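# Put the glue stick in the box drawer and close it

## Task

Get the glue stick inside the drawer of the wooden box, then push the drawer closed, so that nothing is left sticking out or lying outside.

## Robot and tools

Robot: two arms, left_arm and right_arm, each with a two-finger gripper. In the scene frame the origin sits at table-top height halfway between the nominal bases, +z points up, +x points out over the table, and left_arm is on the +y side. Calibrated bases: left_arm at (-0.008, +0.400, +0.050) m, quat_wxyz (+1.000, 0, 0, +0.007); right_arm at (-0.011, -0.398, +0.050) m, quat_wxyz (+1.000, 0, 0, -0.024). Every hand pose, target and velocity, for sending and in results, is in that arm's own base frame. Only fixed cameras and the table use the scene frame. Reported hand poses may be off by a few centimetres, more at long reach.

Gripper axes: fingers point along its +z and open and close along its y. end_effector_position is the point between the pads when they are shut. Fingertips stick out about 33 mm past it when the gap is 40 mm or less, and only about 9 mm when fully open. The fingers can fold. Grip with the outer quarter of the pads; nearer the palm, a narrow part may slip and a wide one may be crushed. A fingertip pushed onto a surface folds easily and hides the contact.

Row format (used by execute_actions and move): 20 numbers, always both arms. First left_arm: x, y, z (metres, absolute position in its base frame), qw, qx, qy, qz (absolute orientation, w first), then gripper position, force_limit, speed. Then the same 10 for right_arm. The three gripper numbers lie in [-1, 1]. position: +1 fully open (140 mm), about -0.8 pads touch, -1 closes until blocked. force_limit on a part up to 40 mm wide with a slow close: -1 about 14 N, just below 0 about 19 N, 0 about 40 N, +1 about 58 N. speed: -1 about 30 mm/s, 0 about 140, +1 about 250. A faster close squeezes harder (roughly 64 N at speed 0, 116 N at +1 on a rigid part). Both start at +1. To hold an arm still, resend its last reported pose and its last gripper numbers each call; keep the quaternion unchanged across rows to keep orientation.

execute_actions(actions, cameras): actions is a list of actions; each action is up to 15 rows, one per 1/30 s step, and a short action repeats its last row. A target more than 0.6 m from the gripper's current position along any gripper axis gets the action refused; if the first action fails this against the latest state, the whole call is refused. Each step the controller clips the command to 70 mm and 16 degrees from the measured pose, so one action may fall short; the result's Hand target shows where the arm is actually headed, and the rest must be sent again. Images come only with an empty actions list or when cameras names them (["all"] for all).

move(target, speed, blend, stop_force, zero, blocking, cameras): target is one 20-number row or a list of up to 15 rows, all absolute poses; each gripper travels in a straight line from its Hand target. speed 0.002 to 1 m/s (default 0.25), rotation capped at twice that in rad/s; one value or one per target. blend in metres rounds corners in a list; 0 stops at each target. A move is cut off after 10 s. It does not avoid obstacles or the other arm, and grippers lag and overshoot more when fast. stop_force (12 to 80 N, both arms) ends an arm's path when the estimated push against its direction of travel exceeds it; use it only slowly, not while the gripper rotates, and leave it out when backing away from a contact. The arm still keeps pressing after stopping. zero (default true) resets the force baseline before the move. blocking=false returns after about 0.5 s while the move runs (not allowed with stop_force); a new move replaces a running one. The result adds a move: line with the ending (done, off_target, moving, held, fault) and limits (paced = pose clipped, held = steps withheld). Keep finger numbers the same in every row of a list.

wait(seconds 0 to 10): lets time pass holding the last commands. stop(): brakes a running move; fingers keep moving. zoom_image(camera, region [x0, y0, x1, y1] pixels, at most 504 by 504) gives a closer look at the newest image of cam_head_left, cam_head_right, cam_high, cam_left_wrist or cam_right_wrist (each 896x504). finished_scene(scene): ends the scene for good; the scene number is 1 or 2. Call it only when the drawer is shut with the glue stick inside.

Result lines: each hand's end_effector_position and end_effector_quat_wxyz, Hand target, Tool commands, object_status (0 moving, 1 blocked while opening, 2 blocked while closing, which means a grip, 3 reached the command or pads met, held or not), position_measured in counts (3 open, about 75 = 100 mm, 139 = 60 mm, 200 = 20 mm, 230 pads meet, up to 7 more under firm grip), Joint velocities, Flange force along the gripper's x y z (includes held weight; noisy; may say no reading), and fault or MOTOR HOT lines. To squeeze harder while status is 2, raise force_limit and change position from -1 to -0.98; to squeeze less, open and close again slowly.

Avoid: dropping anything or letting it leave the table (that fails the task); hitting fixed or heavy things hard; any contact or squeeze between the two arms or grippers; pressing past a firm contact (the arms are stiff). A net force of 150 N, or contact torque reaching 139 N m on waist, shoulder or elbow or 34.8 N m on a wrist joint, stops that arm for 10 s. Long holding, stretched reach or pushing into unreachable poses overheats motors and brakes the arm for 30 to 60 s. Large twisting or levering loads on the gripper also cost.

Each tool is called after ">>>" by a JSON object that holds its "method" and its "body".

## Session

>>> {"method": "execute_actions", "body": {"actions": []}}

Scene clock: 0.00 s.
left_arm: end_effector_position=(+0.4151, -0.2951, +0.2356) position_measured=3 object_status=3 end_effector_quat_wxyz=(+0.571, +0.326, -0.671, +0.341) | right_arm: end_effector_position=(+0.3180, -0.1147, +0.3175) position_measured=3 object_status=3 end_effector_quat_wxyz=(-0.367, -0.375, +0.672, -0.522)
Joint positions: left_arm=[0.128 0.611 -0.213 0.939 -1.934 -1.072] | right_arm=[0.809 0.069 -0.634 0.751 -2.064 -1.462]
Joint velocities: within noise
Flange force (N): no reading
Hand target: left_arm +0.4151, -0.2951, +0.2356; +0.571, +0.326, -0.671, +0.341 | right_arm +0.3180, -0.1147, +0.3175; -0.367, -0.375, +0.672, -0.522
Tool commands: left_gripper/position=+1.0 left_gripper/force_limit=+1.0 left_gripper/speed=+1.0 right_gripper/position=+1.0 right_gripper/force_limit=+1.0 right_gripper/speed=+1.0

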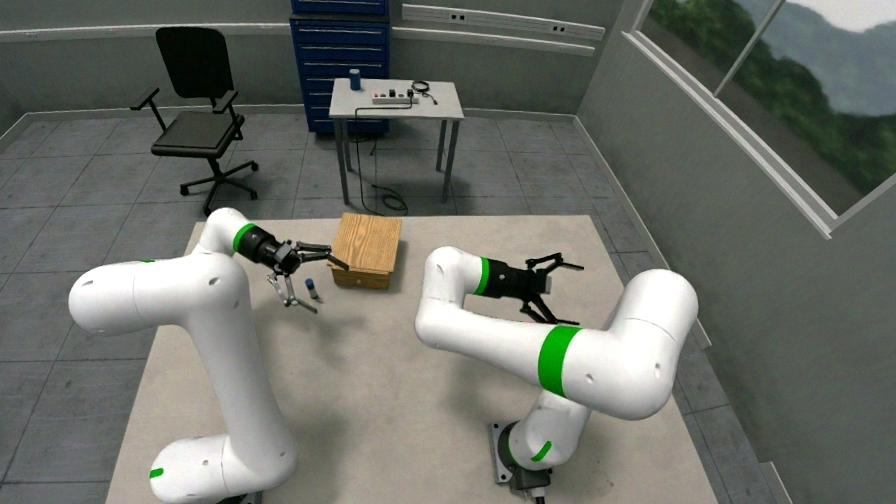

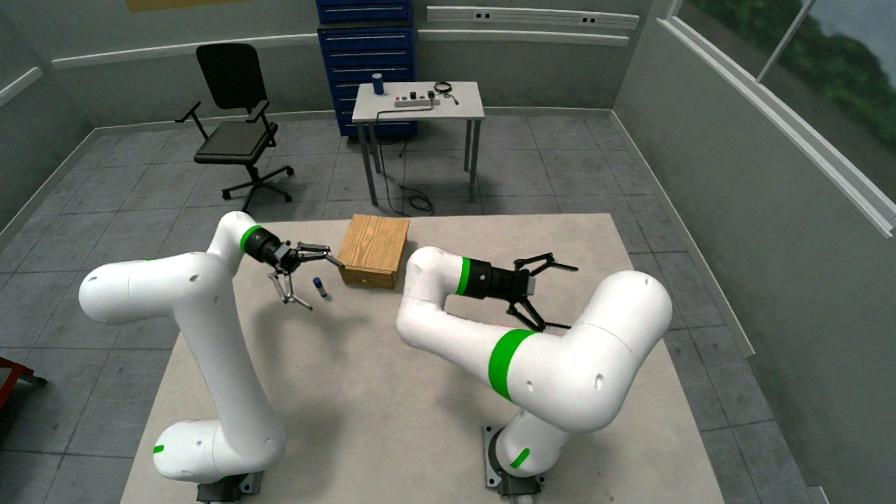

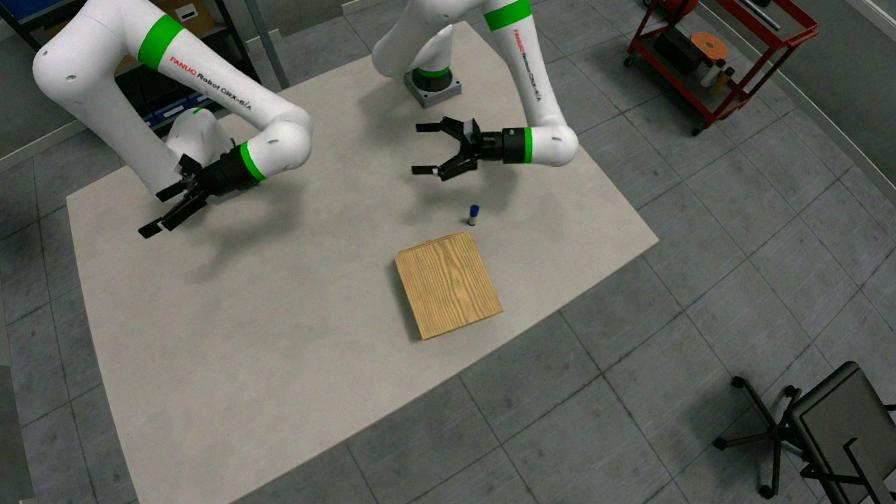

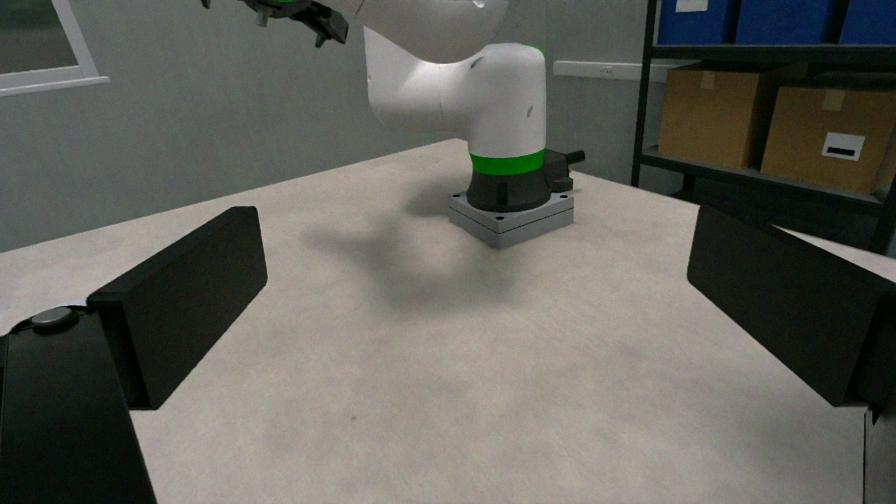

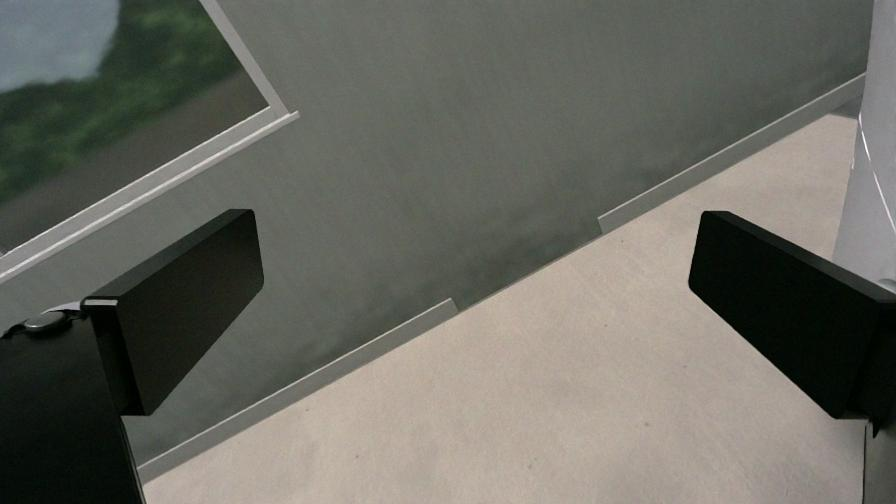

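>>> {"method": "move", "body": {"target": [0.573,0.012,0.15,0.4056,0.5792,-0.5792,0.4056,0.1,-1,1,0.4285,0.479,0.07,0.0246,0.8425,-0.0386,0.5367,-0.08,-1,1], "speed": 0.4, "cameras": ["all"]}}

Scene clock: 5.40 s.
left_arm: end_effector_position=(+0.5730, +0.0120, +0.1500) position_measured=117 object_status=3 end_effector_quat_wxyz=(+0.406, +0.579, -0.579, +0.406) | right_arm: end_effector_position=(+0.4285, +0.4790, +0.0700) position_measured=139 object_status=3 end_effector_quat_wxyz=(+0.025, +0.843, -0.039, +0.537)
Joint positions: left_arm=[0.673 0.747 0.018 0.85 -1.781 -0.932] | right_arm=[1.401 0.522 -0.562 1.422 -1.152 -1.034]
Flange force (N): left_arm=[3.4 7.0 3.9] | right_arm=[5.9 5.0 2.6]
Hand target: left_arm +0.5730, +0.0120, +0.1500; +0.406, +0.579, -0.579, +0.406 | right_arm +0.4285, +0.4790, +0.0700; +0.025, +0.843, -0.039, +0.537
Off the commanded pose: left_arm 0.000 m, 0 deg | right_arm 0.000 m, 0 deg.
move: done

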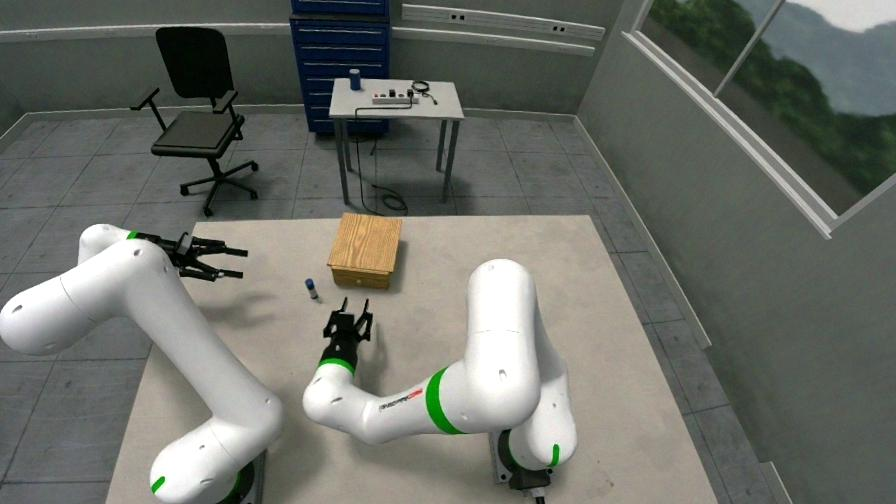

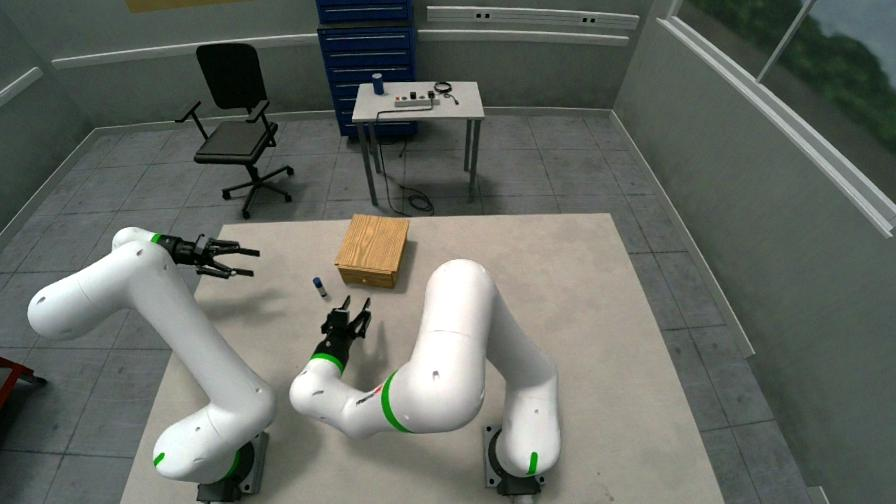

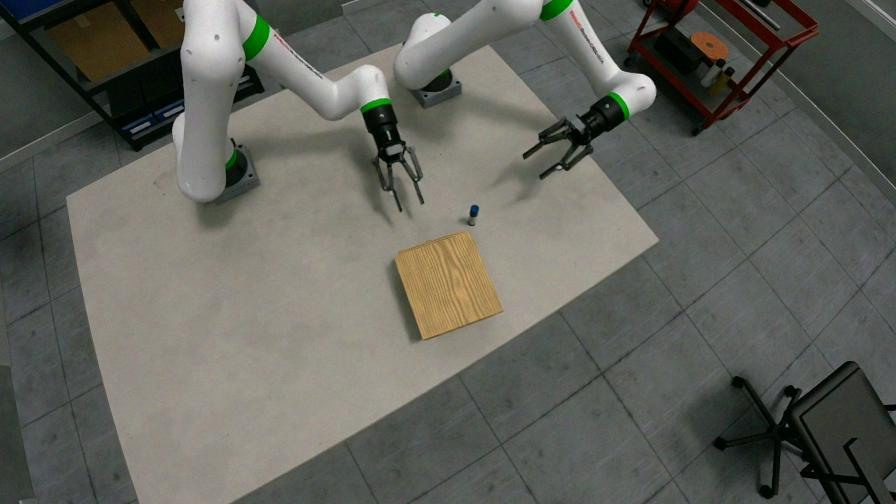

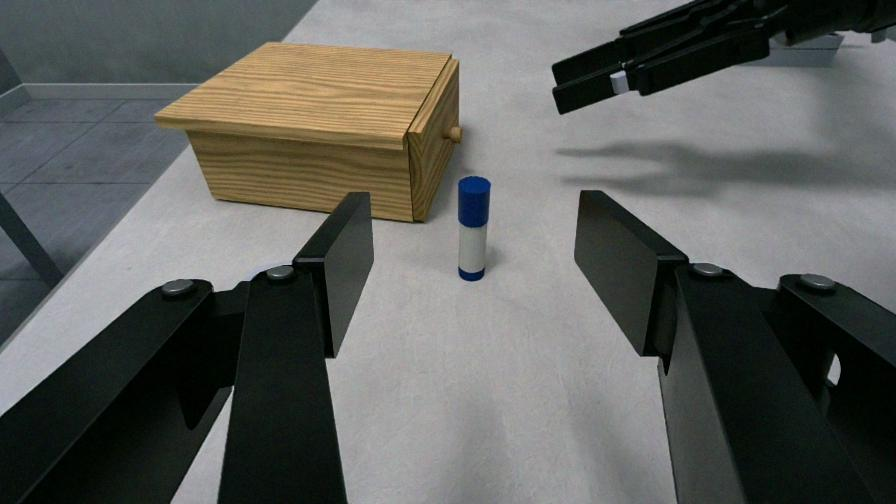

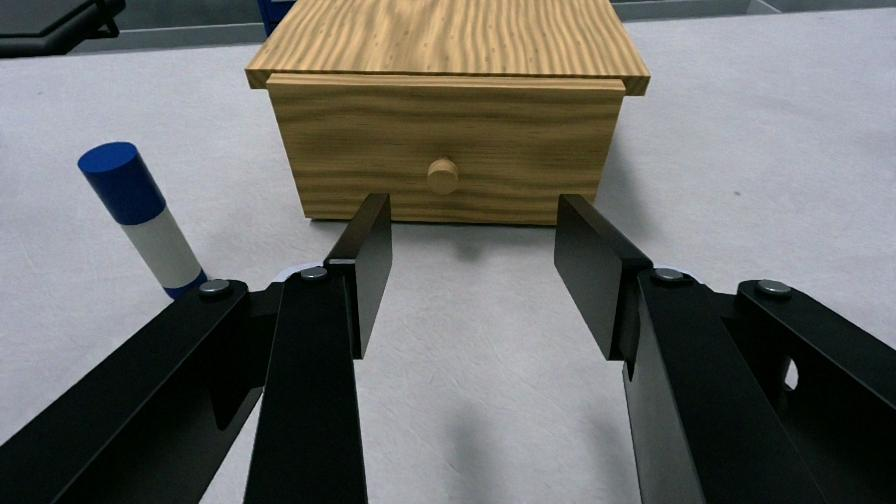

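>>> {"method": "move", "body": {"target": [0.5739,-0.1225,0.014,0.4387,0.5276,-0.6266,0.3695,0.1,-1,1,0.4975,0.4868,0.016,0.0293,0.8421,-0.046,0.5365,-0.08,-1,1], "cameras": ["cam_left_wrist","cam_right_wrist"]}}

Scene clock: 7.40 s.
left_arm: end_effector_position=(+0.5739, -0.1225, +0.0140) position_measured=117 object_status=3 end_effector_quat_wxyz=(-0.439, -0.528, +0.627, -0.370) | right_arm: end_effector_position=(+0.4975, +0.4868, +0.0160) position_measured=139 object_status=3 end_effector_quat_wxyz=(+0.029, +0.842, -0.046, +0.537)
Joint positions: left_arm=[0.444 0.932 -0.023 0.876 -1.604 -1.079] | right_arm=[1.244 0.674 -0.474 1.577 -1.086 -1.101]
Flange force (N): left_arm=[3.4 6.2 1.5] | right_arm=[5.7 5.1 1.4]
Hand target: left_arm +0.5739, -0.1225, +0.0140; -0.439, -0.528, +0.627, -0.370 | right_arm +0.4975, +0.4868, +0.0160; +0.029, +0.842, -0.046, +0.537
Off the commanded pose: left_arm 0.000 m, 0 deg | right_arm 0.000 m, 0 deg.
move: done
Images, in order (width x height): cam_left_wrist 896x504, cam_right_wrist 896x504.

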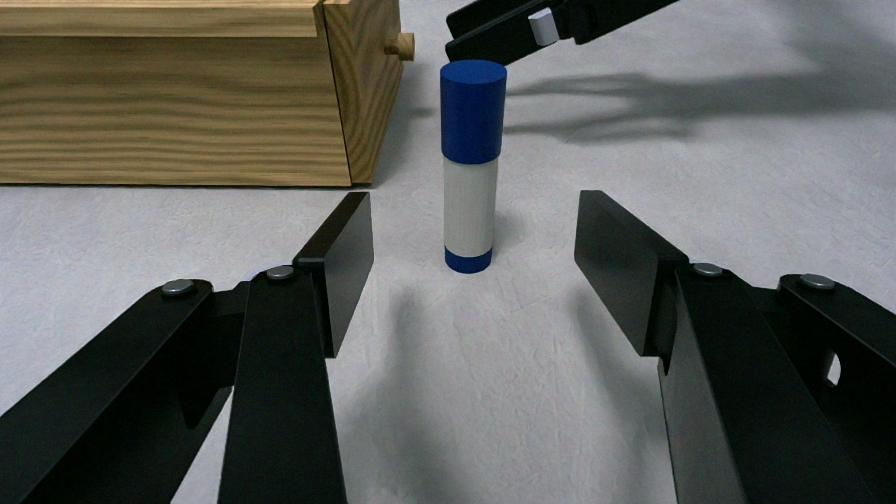

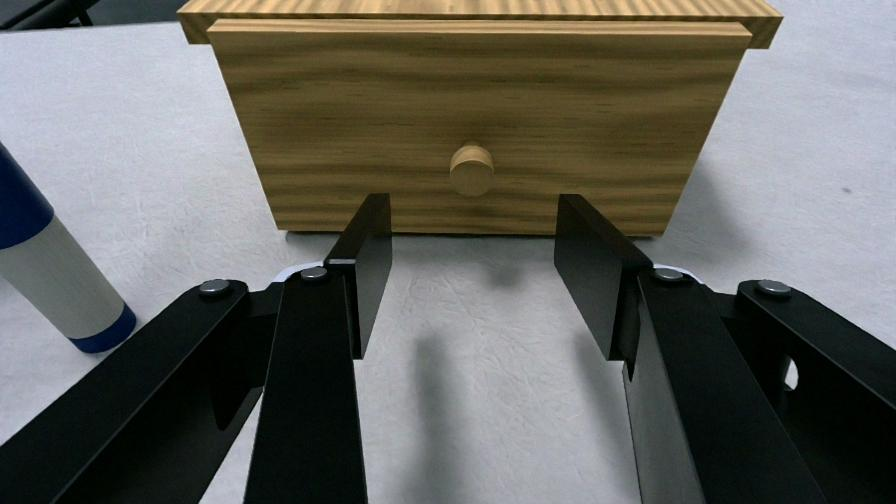

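>>> {"method": "move", "body": {"target": [[0.5661,-0.1678,0.014,0.4387,0.5276,-0.6266,0.3695,0.1,-1,1,0.532,0.4841,0.016,0.0363,0.8415,-0.057,0.5361,-0.08,-1,1],[0.5661,-0.1678,0.014,0.4387,0.5276,-0.6266,0.3695,-1,-0.5,-1,0.532,0.4841,0.016,0.0363,0.8415,-0.057,0.5361,-1,-0.5,-1]], "speed": 0.08, "cameras": ["cam_left_wrist","cam_right_wrist"]}}

Scene clock: 10.67 s.
left_arm: end_effector_position=(+0.5661, -0.1678, +0.0140) position_measured=194 object_status=2 end_effector_quat_wxyz=(-0.439, -0.528, +0.627, -0.370) | right_arm: end_effector_position=(+0.5320, +0.4841, +0.0160) position_measured=204 object_status=2 end_effector_quat_wxyz=(+0.036, +0.841, -0.057, +0.536)
Joint positions: left_arm=[0.375 0.894 -0.108 0.932 -1.546 -1.092] | right_arm=[1.184 0.703 -0.419 1.594 -1.072 -1.072]
Flange force (N): left_arm=[4.9 6.9 1.1] | right_arm=[6.5 5.4 -1.0]
Hand target: left_arm +0.5661, -0.1678, +0.0140; -0.439, -0.528, +0.627, -0.370 | right_arm +0.5320, +0.4841, +0.0160; +0.036, +0.841, -0.057, +0.536
Off the commanded pose: left_arm 0.000 m, 0 deg | right_arm 0.000 m, 0 deg.
move: done
Images, in order (width x height): cam_left_wrist 896x504, cam_right_wrist 896x504.

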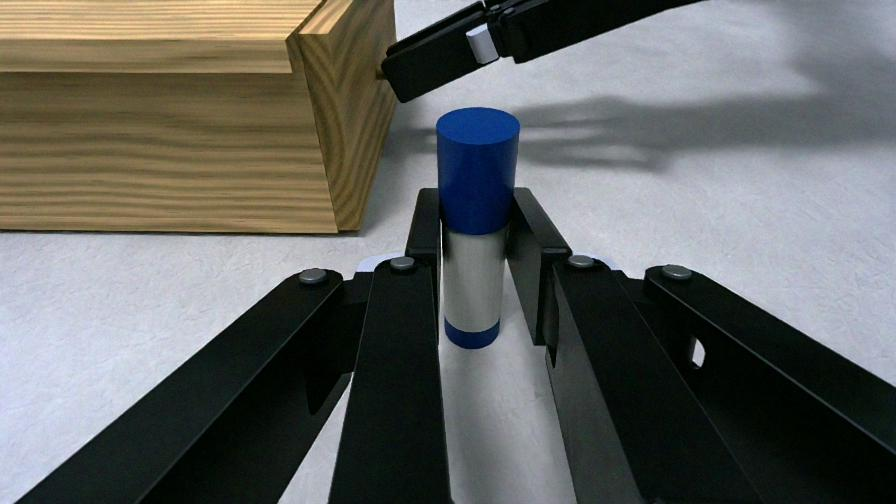

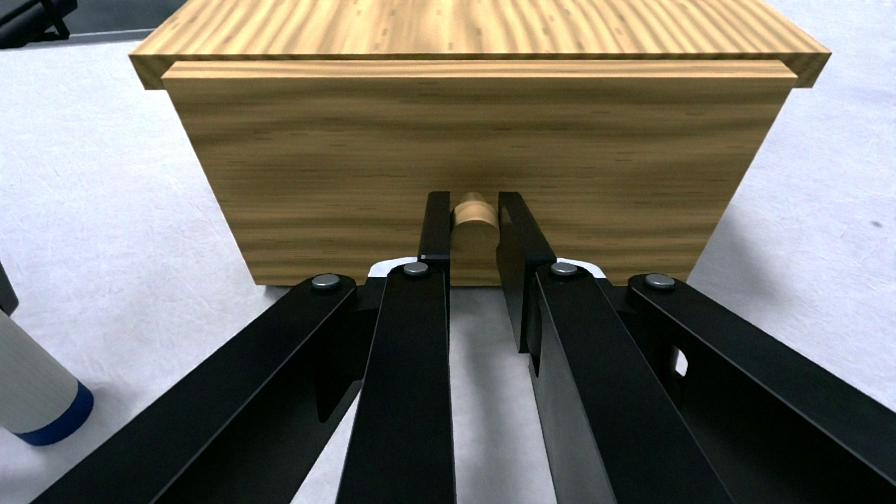

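>>> {"method": "move", "body": {"target": [0.5661,-0.1678,0.164,0.4387,0.5276,-0.6266,0.3695,-1,-0.5,-1,0.4131,0.5003,0.016,0.0363,0.8415,-0.057,0.5361,-1,-0.5,-1], "speed": 0.07, "cameras": ["all"]}}

Scene clock: 13.17 s.
left_arm: end_effector_position=(+0.5661, -0.1678, +0.1569) position_measured=194 object_status=2 end_effector_quat_wxyz=(-0.439, -0.528, +0.627, -0.369) | right_arm: end_effector_position=(+0.4252, +0.4986, +0.0160) position_measured=204 object_status=2 end_effector_quat_wxyz=(+0.036, +0.841, -0.057, +0.536)
Joint positions: left_arm=[0.374 0.681 -0.092 0.942 -1.681 -0.907] | right_arm=[1.421 0.677 -0.466 1.392 -1.17 -1.103]
Flange force (N): left_arm=[2.7 7.4 3.0] | right_arm=[5.6 4.2 0.8]
Hand target: left_arm +0.5661, -0.1678, +0.1569; -0.439, -0.528, +0.627, -0.370 | right_arm +0.4253, +0.4986, +0.0160; +0.036, +0.841, -0.057, +0.536
Off the commanded pose: left_arm 0.007 m, 0 deg | right_arm 0.012 m, 0 deg.
move: held (right_arm; a check stopped the path), off_target (left_arm; braked when a check withheld steps of right_arm); limits=held
pose unreachable (right arm): on one or more control steps of this call, first in action 0 (counted from 0), this arm could not follow its commanded pose, so it was not sent that pose on those steps. It may still have moved: this result reports where it is.
cause: moving toward the commanded pose would bring a part of the arm too close to another arm (a part of this arm just beyond joint 5 (wrist pitch) and a part of the left arm just beyond its joint 2 (shoulder), along the way the arms are being sent, or toward where that arm still pushes).

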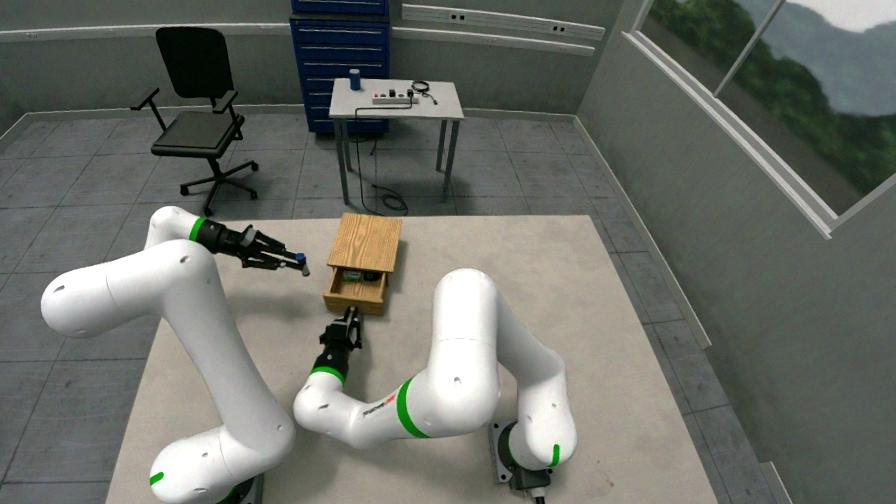

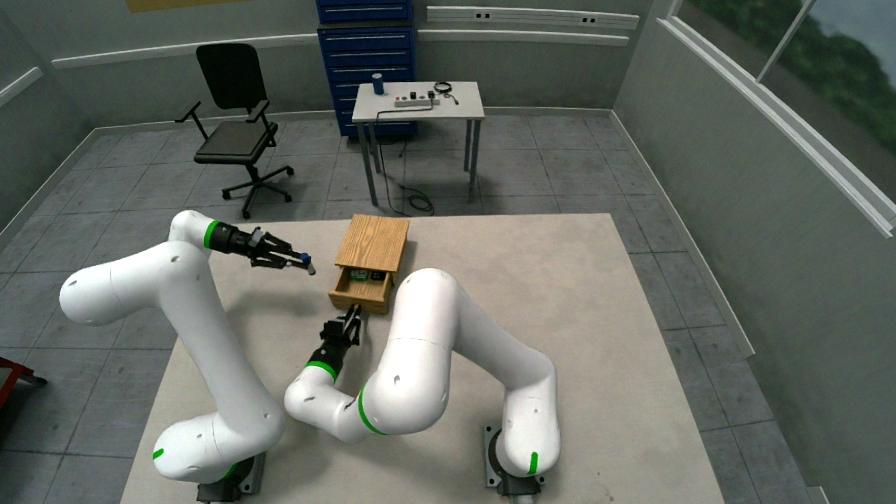

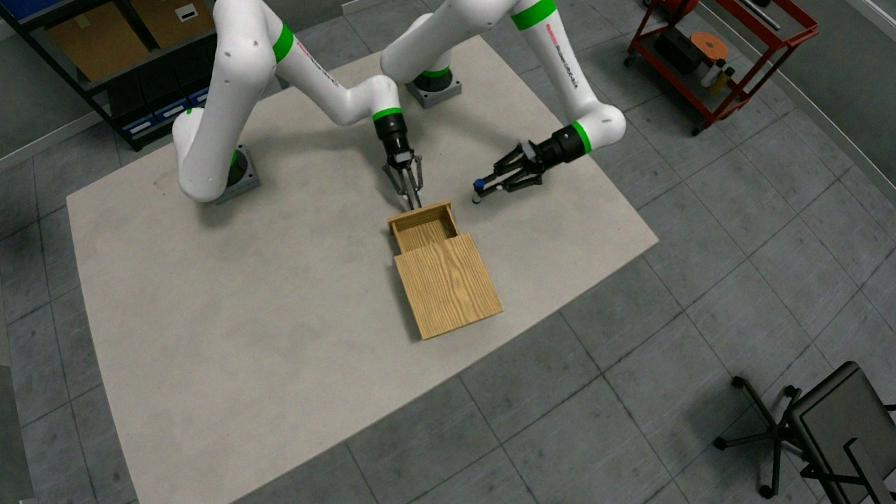

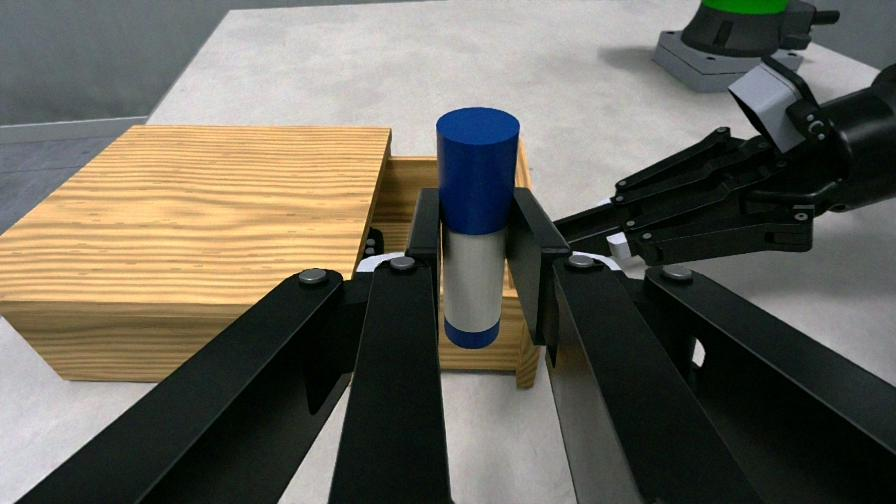

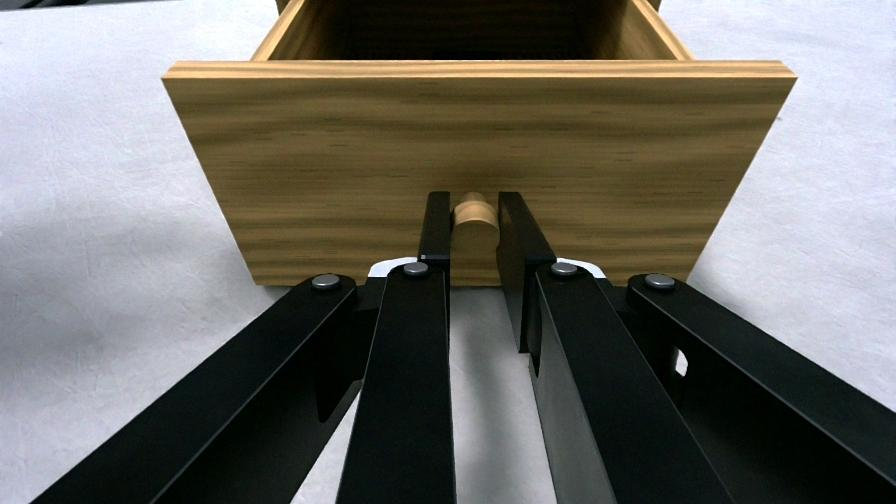

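>>> {"method": "zoom_image", "body": {"camera": "cam_head_left", "region": [310, 205, 410, 320]}}

>>> {"method": "zoom_image", "body": {"camera": "cam_head_right", "region": [310, 205, 410, 320]}}

Scaled by 4.383 from the camera's 896x504 image, which has a finer 1280x720 frame.

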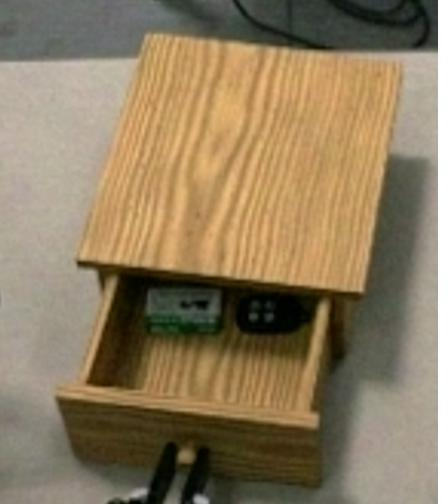

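Scaled by 4.383 from the camera's 896x504 image, which has a finer 1280x720 frame.

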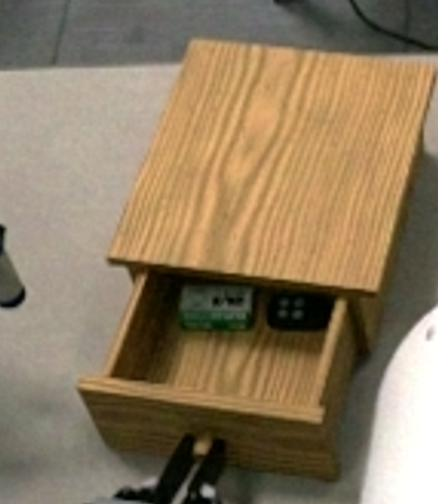

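>>> {"method": "move", "body": {"target": [[0.5661,-0.1678,0.1569,0.4387,0.5276,-0.6266,0.3695,-1,-0.5,-1,0.4252,0.4986,0.016,0.0363,0.8415,-0.057,0.5361,-0.2,-0.5,-1],[0.5661,-0.1678,0.164,0.4387,0.5276,-0.6266,0.3695,-1,-0.5,-1,0.4252,0.4986,0.09,0.0363,0.8415,-0.057,0.5361,-0.2,-0.5,-1],[0.5661,-0.1678,0.18,0.4387,0.5276,-0.6266,0.3695,-1,-0.5,-1,0.40,0.30,0.16,0.0363,0.8415,-0.057,0.5361,-0.2,-0.5,-1]], "speed": [0.05,0.06,0.2], "blend": [0,0.02,0], "cameras": ["cam_left_wrist","cam_right_wrist","cam_head_left"]}}

Scene clock: 18.27 s.
left_arm: end_effector_position=(+0.5661, -0.1678, +0.1800) position_measured=194 object_status=2 end_effector_quat_wxyz=(-0.439, -0.528, +0.627, -0.370) | right_arm: end_effector_position=(+0.4000, +0.3000, +0.1600) position_measured=154 object_status=3 end_effector_quat_wxyz=(+0.036, +0.841, -0.057, +0.536)
Joint positions: left_arm=[0.373 0.653 -0.079 0.946 -1.705 -0.873] | right_arm=[1.437 0.012 -0.96 1.313 -1.215 -0.926]
Flange force (N): left_arm=[2.2 7.8 3.1] | right_arm=[5.6 1.9 6.3]
Hand target: left_arm +0.5661, -0.1678, +0.1800; -0.439, -0.528, +0.627, -0.370 | right_arm +0.4000, +0.3000, +0.1600; +0.036, +0.841, -0.057, +0.536
Off the commanded pose: left_arm 0.000 m, 0 deg | right_arm 0.000 m, 0 deg.
move: done
Images, in order (width x height): cam_head_left 896x504, cam_left_wrist 896x504, cam_right_wrist 896x504.

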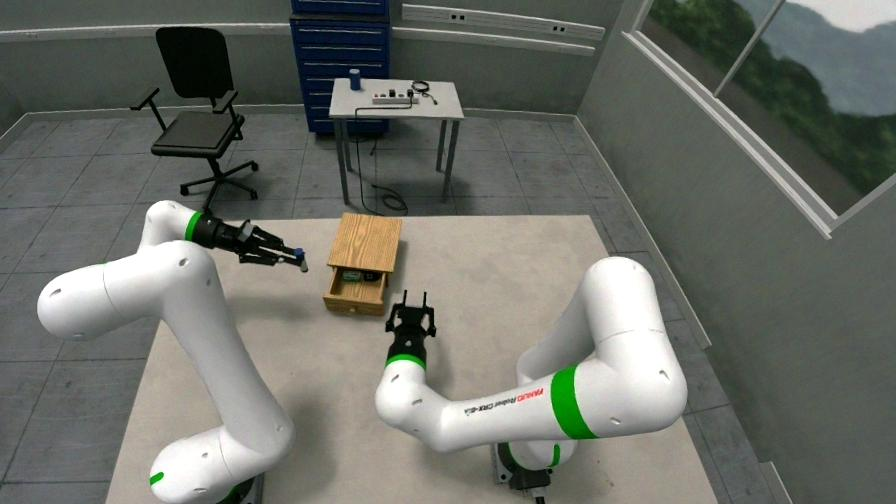

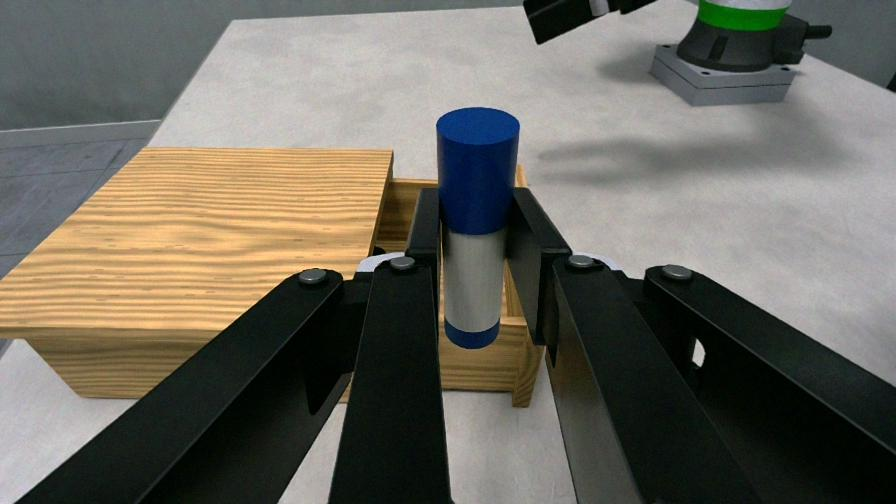

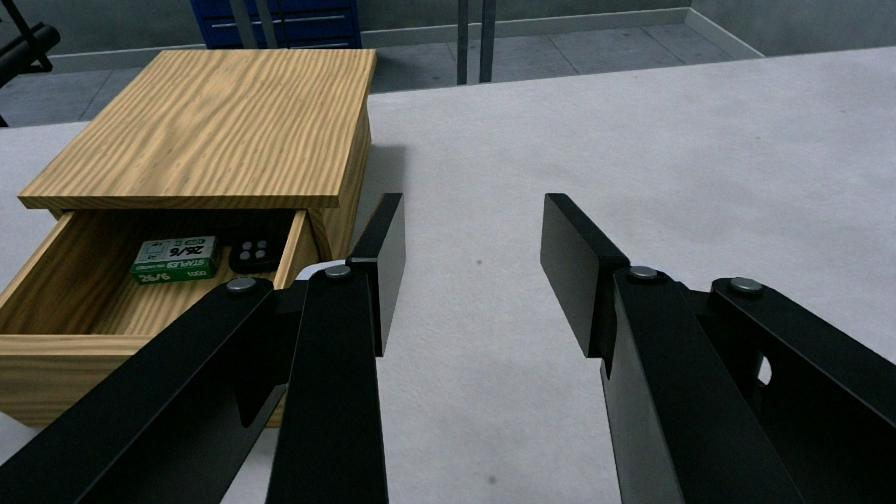

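Now the left hovers over the drawer.

>>> {"method": "move", "body": {"target": [0.5388,-0.3609,0.1935,-0.1343,0.6244,-0.7616,-0.1101,-1,-0.5,-1,0.40,0.30,0.16,0.0363,0.8415,-0.057,0.5361,-0.2,-0.5,-1], "cameras": ["cam_left_wrist","cam_right_wrist","cam_high"]}}

Scene clock: 22.03 s.
left_arm: end_effector_position=(+0.5388, -0.3609, +0.1935) position_measured=194 object_status=2 end_effector_quat_wxyz=(+0.134, -0.624, +0.762, +0.110) | right_arm: end_effector_position=(+0.4000, +0.3000, +0.1600) position_measured=154 object_status=3 end_effector_quat_wxyz=(+0.036, +0.841, -0.057, +0.536)
Joint positions: left_arm=[-0.576 0.694 0.86 -0.337 -1.854 0.303] | right_arm=[1.437 0.012 -0.96 1.313 -1.215 -0.926]
Flange force (N): left_arm=[-5.2 10.8 5.7] | right_arm=[4.8 1.9 5.5]
Hand target: left_arm +0.5388, -0.3609, +0.1935; +0.134, -0.624, +0.762, +0.110 | right_arm +0.4000, +0.3000, +0.1600; +0.036, +0.841, -0.057, +0.536
Off the commanded pose: left_arm 0.000 m, 0 deg | right_arm 0.000 m, 0 deg.
move: done
Images, in order (width x height): cam_high 896x504, cam_left_wrist 896x504, cam_right_wrist 896x504.

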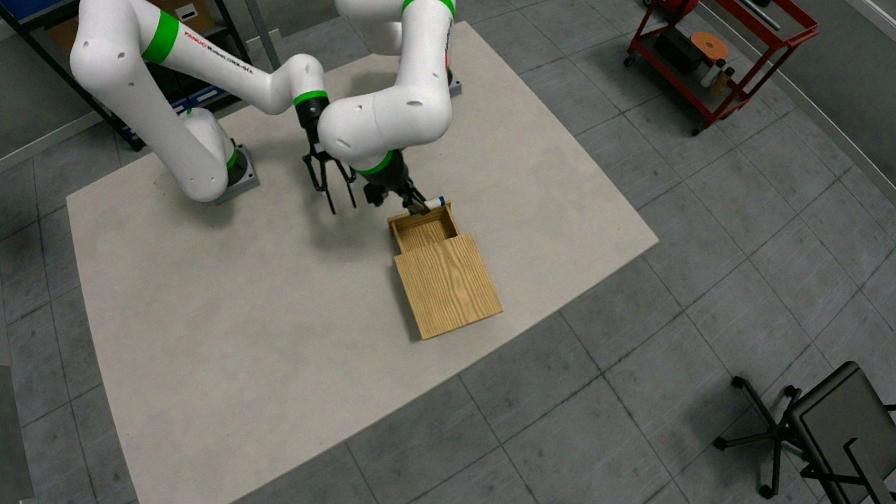

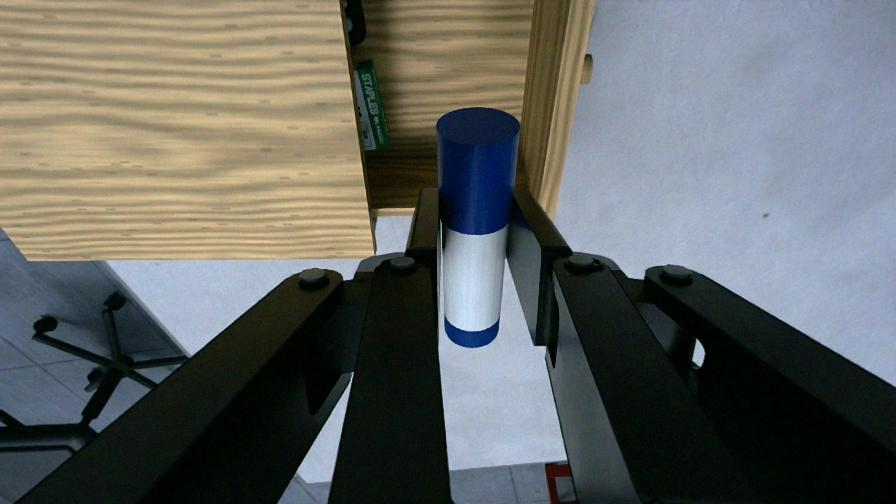

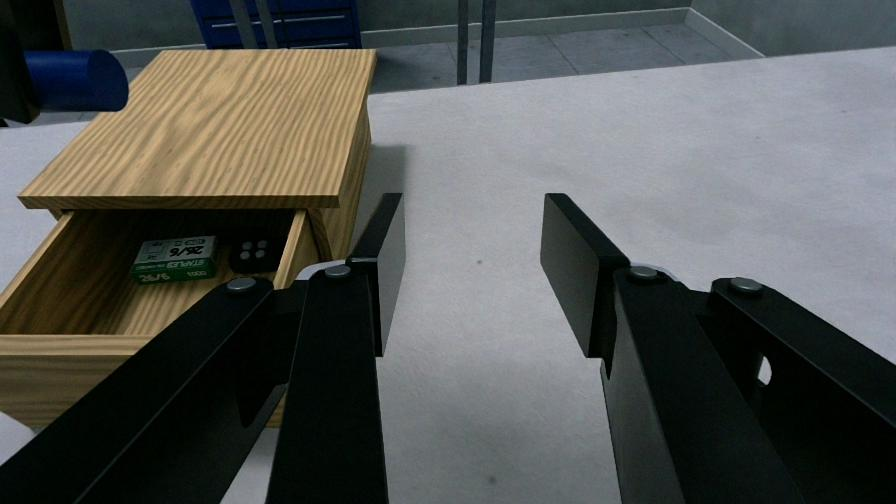

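>>> {"method": "move", "body": {"target": [[0.5368,-0.3707,0.065,-0.1343,0.6244,-0.7616,-0.1101,-1,-0.5,-1,0.40,0.30,0.16,0.0363,0.8415,-0.057,0.5361,-0.2,-0.5,-1],[0.5368,-0.3707,0.0105,-0.1343,0.6244,-0.7616,-0.1101,-1,-0.5,-1,0.40,0.30,0.16,0.0363,0.8415,-0.057,0.5361,-0.2,-0.5,-1]], "speed": [0.15,0.06], "cameras": ["cam_left_wrist","cam_right_wrist","cam_high"]}}

Scene clock: 24.70 s.
left_arm: end_effector_position=(+0.5368, -0.3707, +0.0105) position_measured=194 object_status=2 end_effector_quat_wxyz=(+0.134, -0.624, +0.762, +0.110) | right_arm: end_effector_position=(+0.4000, +0.3000, +0.1600) position_measured=154 object_status=3 end_effector_quat_wxyz=(+0.036, +0.841, -0.057, +0.536)
Joint positions: left_arm=[-0.588 0.777 0.562 -0.323 -1.498 0.438] | right_arm=[1.437 0.012 -0.96 1.313 -1.215 -0.926]
Flange force (N): left_arm=[-5.6 8.4 1.6] | right_arm=[5.0 1.9 5.7]
Hand target: left_arm +0.5368, -0.3707, +0.0105; +0.134, -0.624, +0.762, +0.110 | right_arm +0.4000, +0.3000, +0.1600; +0.036, +0.841, -0.057, +0.536
Off the commanded pose: left_arm 0.000 m, 0 deg | right_arm 0.000 m, 0 deg.
move: done
Images, in order (width x height): cam_high 896x504, cam_left_wrist 896x504, cam_right_wrist 896x504.

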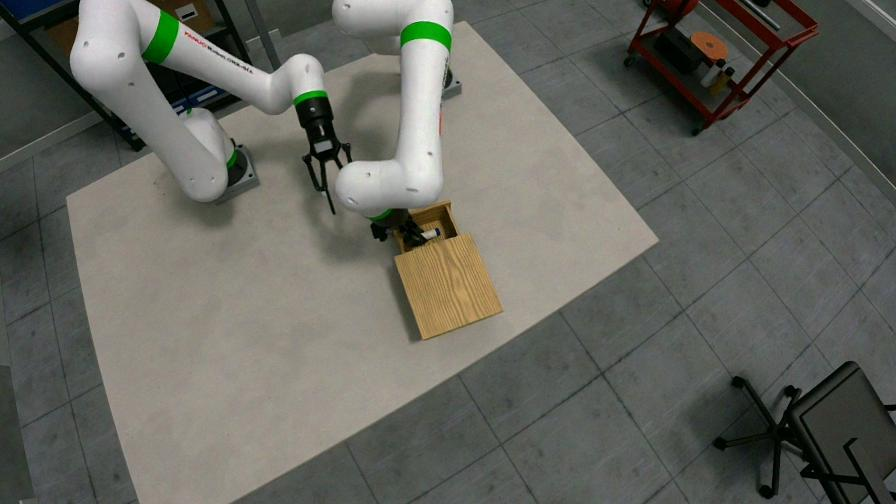

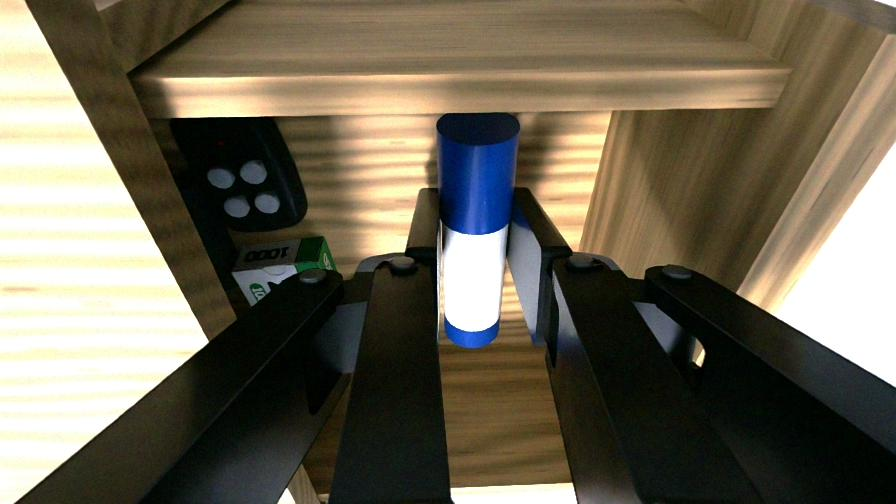

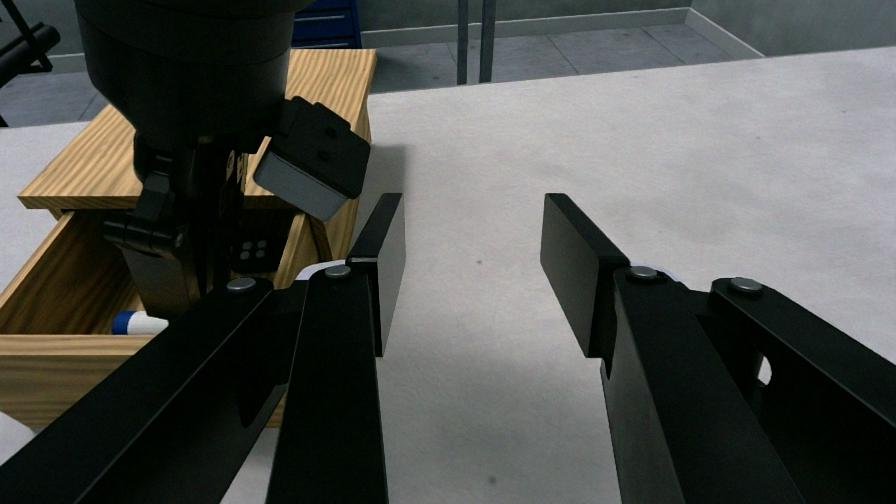

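>>> {"method": "move", "body": {"target": [0.5368,-0.3707,-0.0025,-0.1343,0.6244,-0.7616,-0.1101,-1,-0.5,-1,0.40,0.30,0.16,0.0363,0.8415,-0.057,0.5361,-0.2,-0.5,-1], "speed": 0.008, "stop_force": 12, "cameras": ["cam_left_wrist"]}}

Scene clock: 27.03 s.
left_arm: end_effector_position=(+0.5368, -0.3707, +0.0018) position_measured=194 object_status=2 end_effector_quat_wxyz=(+0.134, -0.624, +0.762, +0.110) | right_arm: end_effector_position=(+0.4000, +0.3000, +0.1600) position_measured=154 object_status=3 end_effector_quat_wxyz=(+0.036, +0.841, -0.057, +0.536)
Joint positions: left_arm=[-0.588 0.784 0.553 -0.323 -1.483 0.443] | right_arm=[1.437 0.012 -0.96 1.313 -1.215 -0.926]
Flange force (N): left_arm=[-11.6 9.5 -16.3] | right_arm=[5.3 2.3 5.9]
Hand target: left_arm +0.5368, -0.3707, +0.0018; +0.134, -0.624, +0.762, +0.110 | right_arm +0.4000, +0.3000, +0.1600; +0.036, +0.841, -0.057, +0.536
Off the commanded pose: left_arm 0.004 m, 0 deg | right_arm 0.000 m, 0 deg.
move: contact (left_arm)
Images, in order (width x height): cam_left_wrist 896x504.

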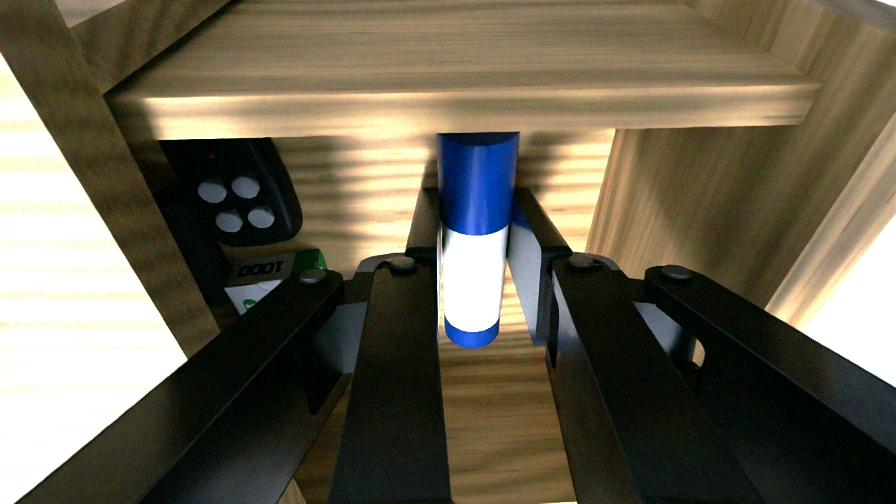

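>>> {"method": "move", "body": {"target": [[0.5368,-0.3707,0.0024,-0.1343,0.6244,-0.7616,-0.1101,-1,-0.5,-1,0.40,0.30,0.16,0.0363,0.8415,-0.057,0.5361,-0.2,-0.5,-1],[0.5368,-0.3707,0.0024,-0.1343,0.6244,-0.7616,-0.1101,-0.42,-0.5,-1,0.40,0.30,0.16,0.0363,0.8415,-0.057,0.5361,-0.2,-0.5,-1]], "speed": 0.02, "cameras": ["cam_left_wrist"]}}

Scene clock: 28.47 s.
left_arm: end_effector_position=(+0.5368, -0.3707, +0.0024) position_measured=182 object_status=0 end_effector_quat_wxyz=(+0.134, -0.624, +0.762, +0.110) | right_arm: end_effector_position=(+0.4000, +0.3000, +0.1600) position_measured=154 object_status=3 end_effector_quat_wxyz=(+0.036, +0.841, -0.057, +0.536)
Joint positions: left_arm=[-0.588 0.784 0.554 -0.323 -1.484 0.442] | right_arm=[1.437 0.012 -0.96 1.313 -1.215 -0.926]
Flange force (N): left_arm=[-5.5 8.2 0.9] | right_arm=[5.0 2.0 6.0]
Hand target: left_arm +0.5368, -0.3707, +0.0024; +0.134, -0.624, +0.762, +0.110 | right_arm +0.4000, +0.3000, +0.1600; +0.036, +0.841, -0.057, +0.536
Off the commanded pose: left_arm 0.000 m, 0 deg | right_arm 0.000 m, 0 deg.
move: done
Images, in order (width x height): cam_left_wrist 896x504.

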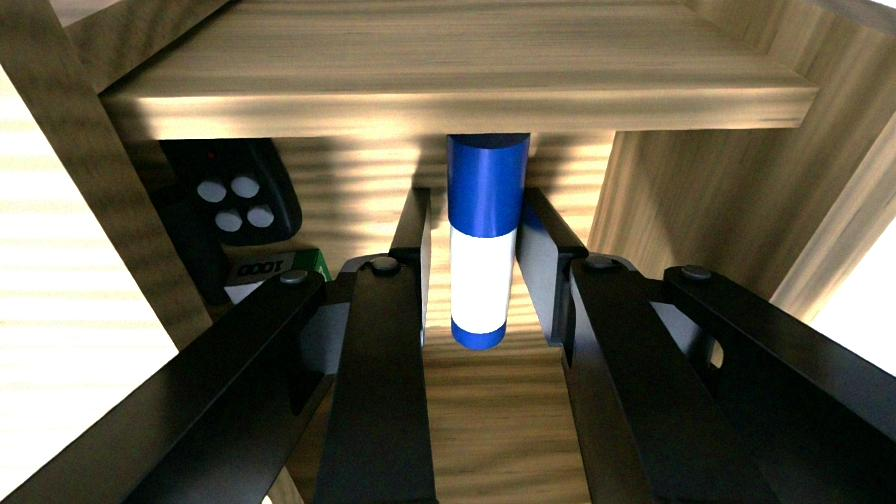

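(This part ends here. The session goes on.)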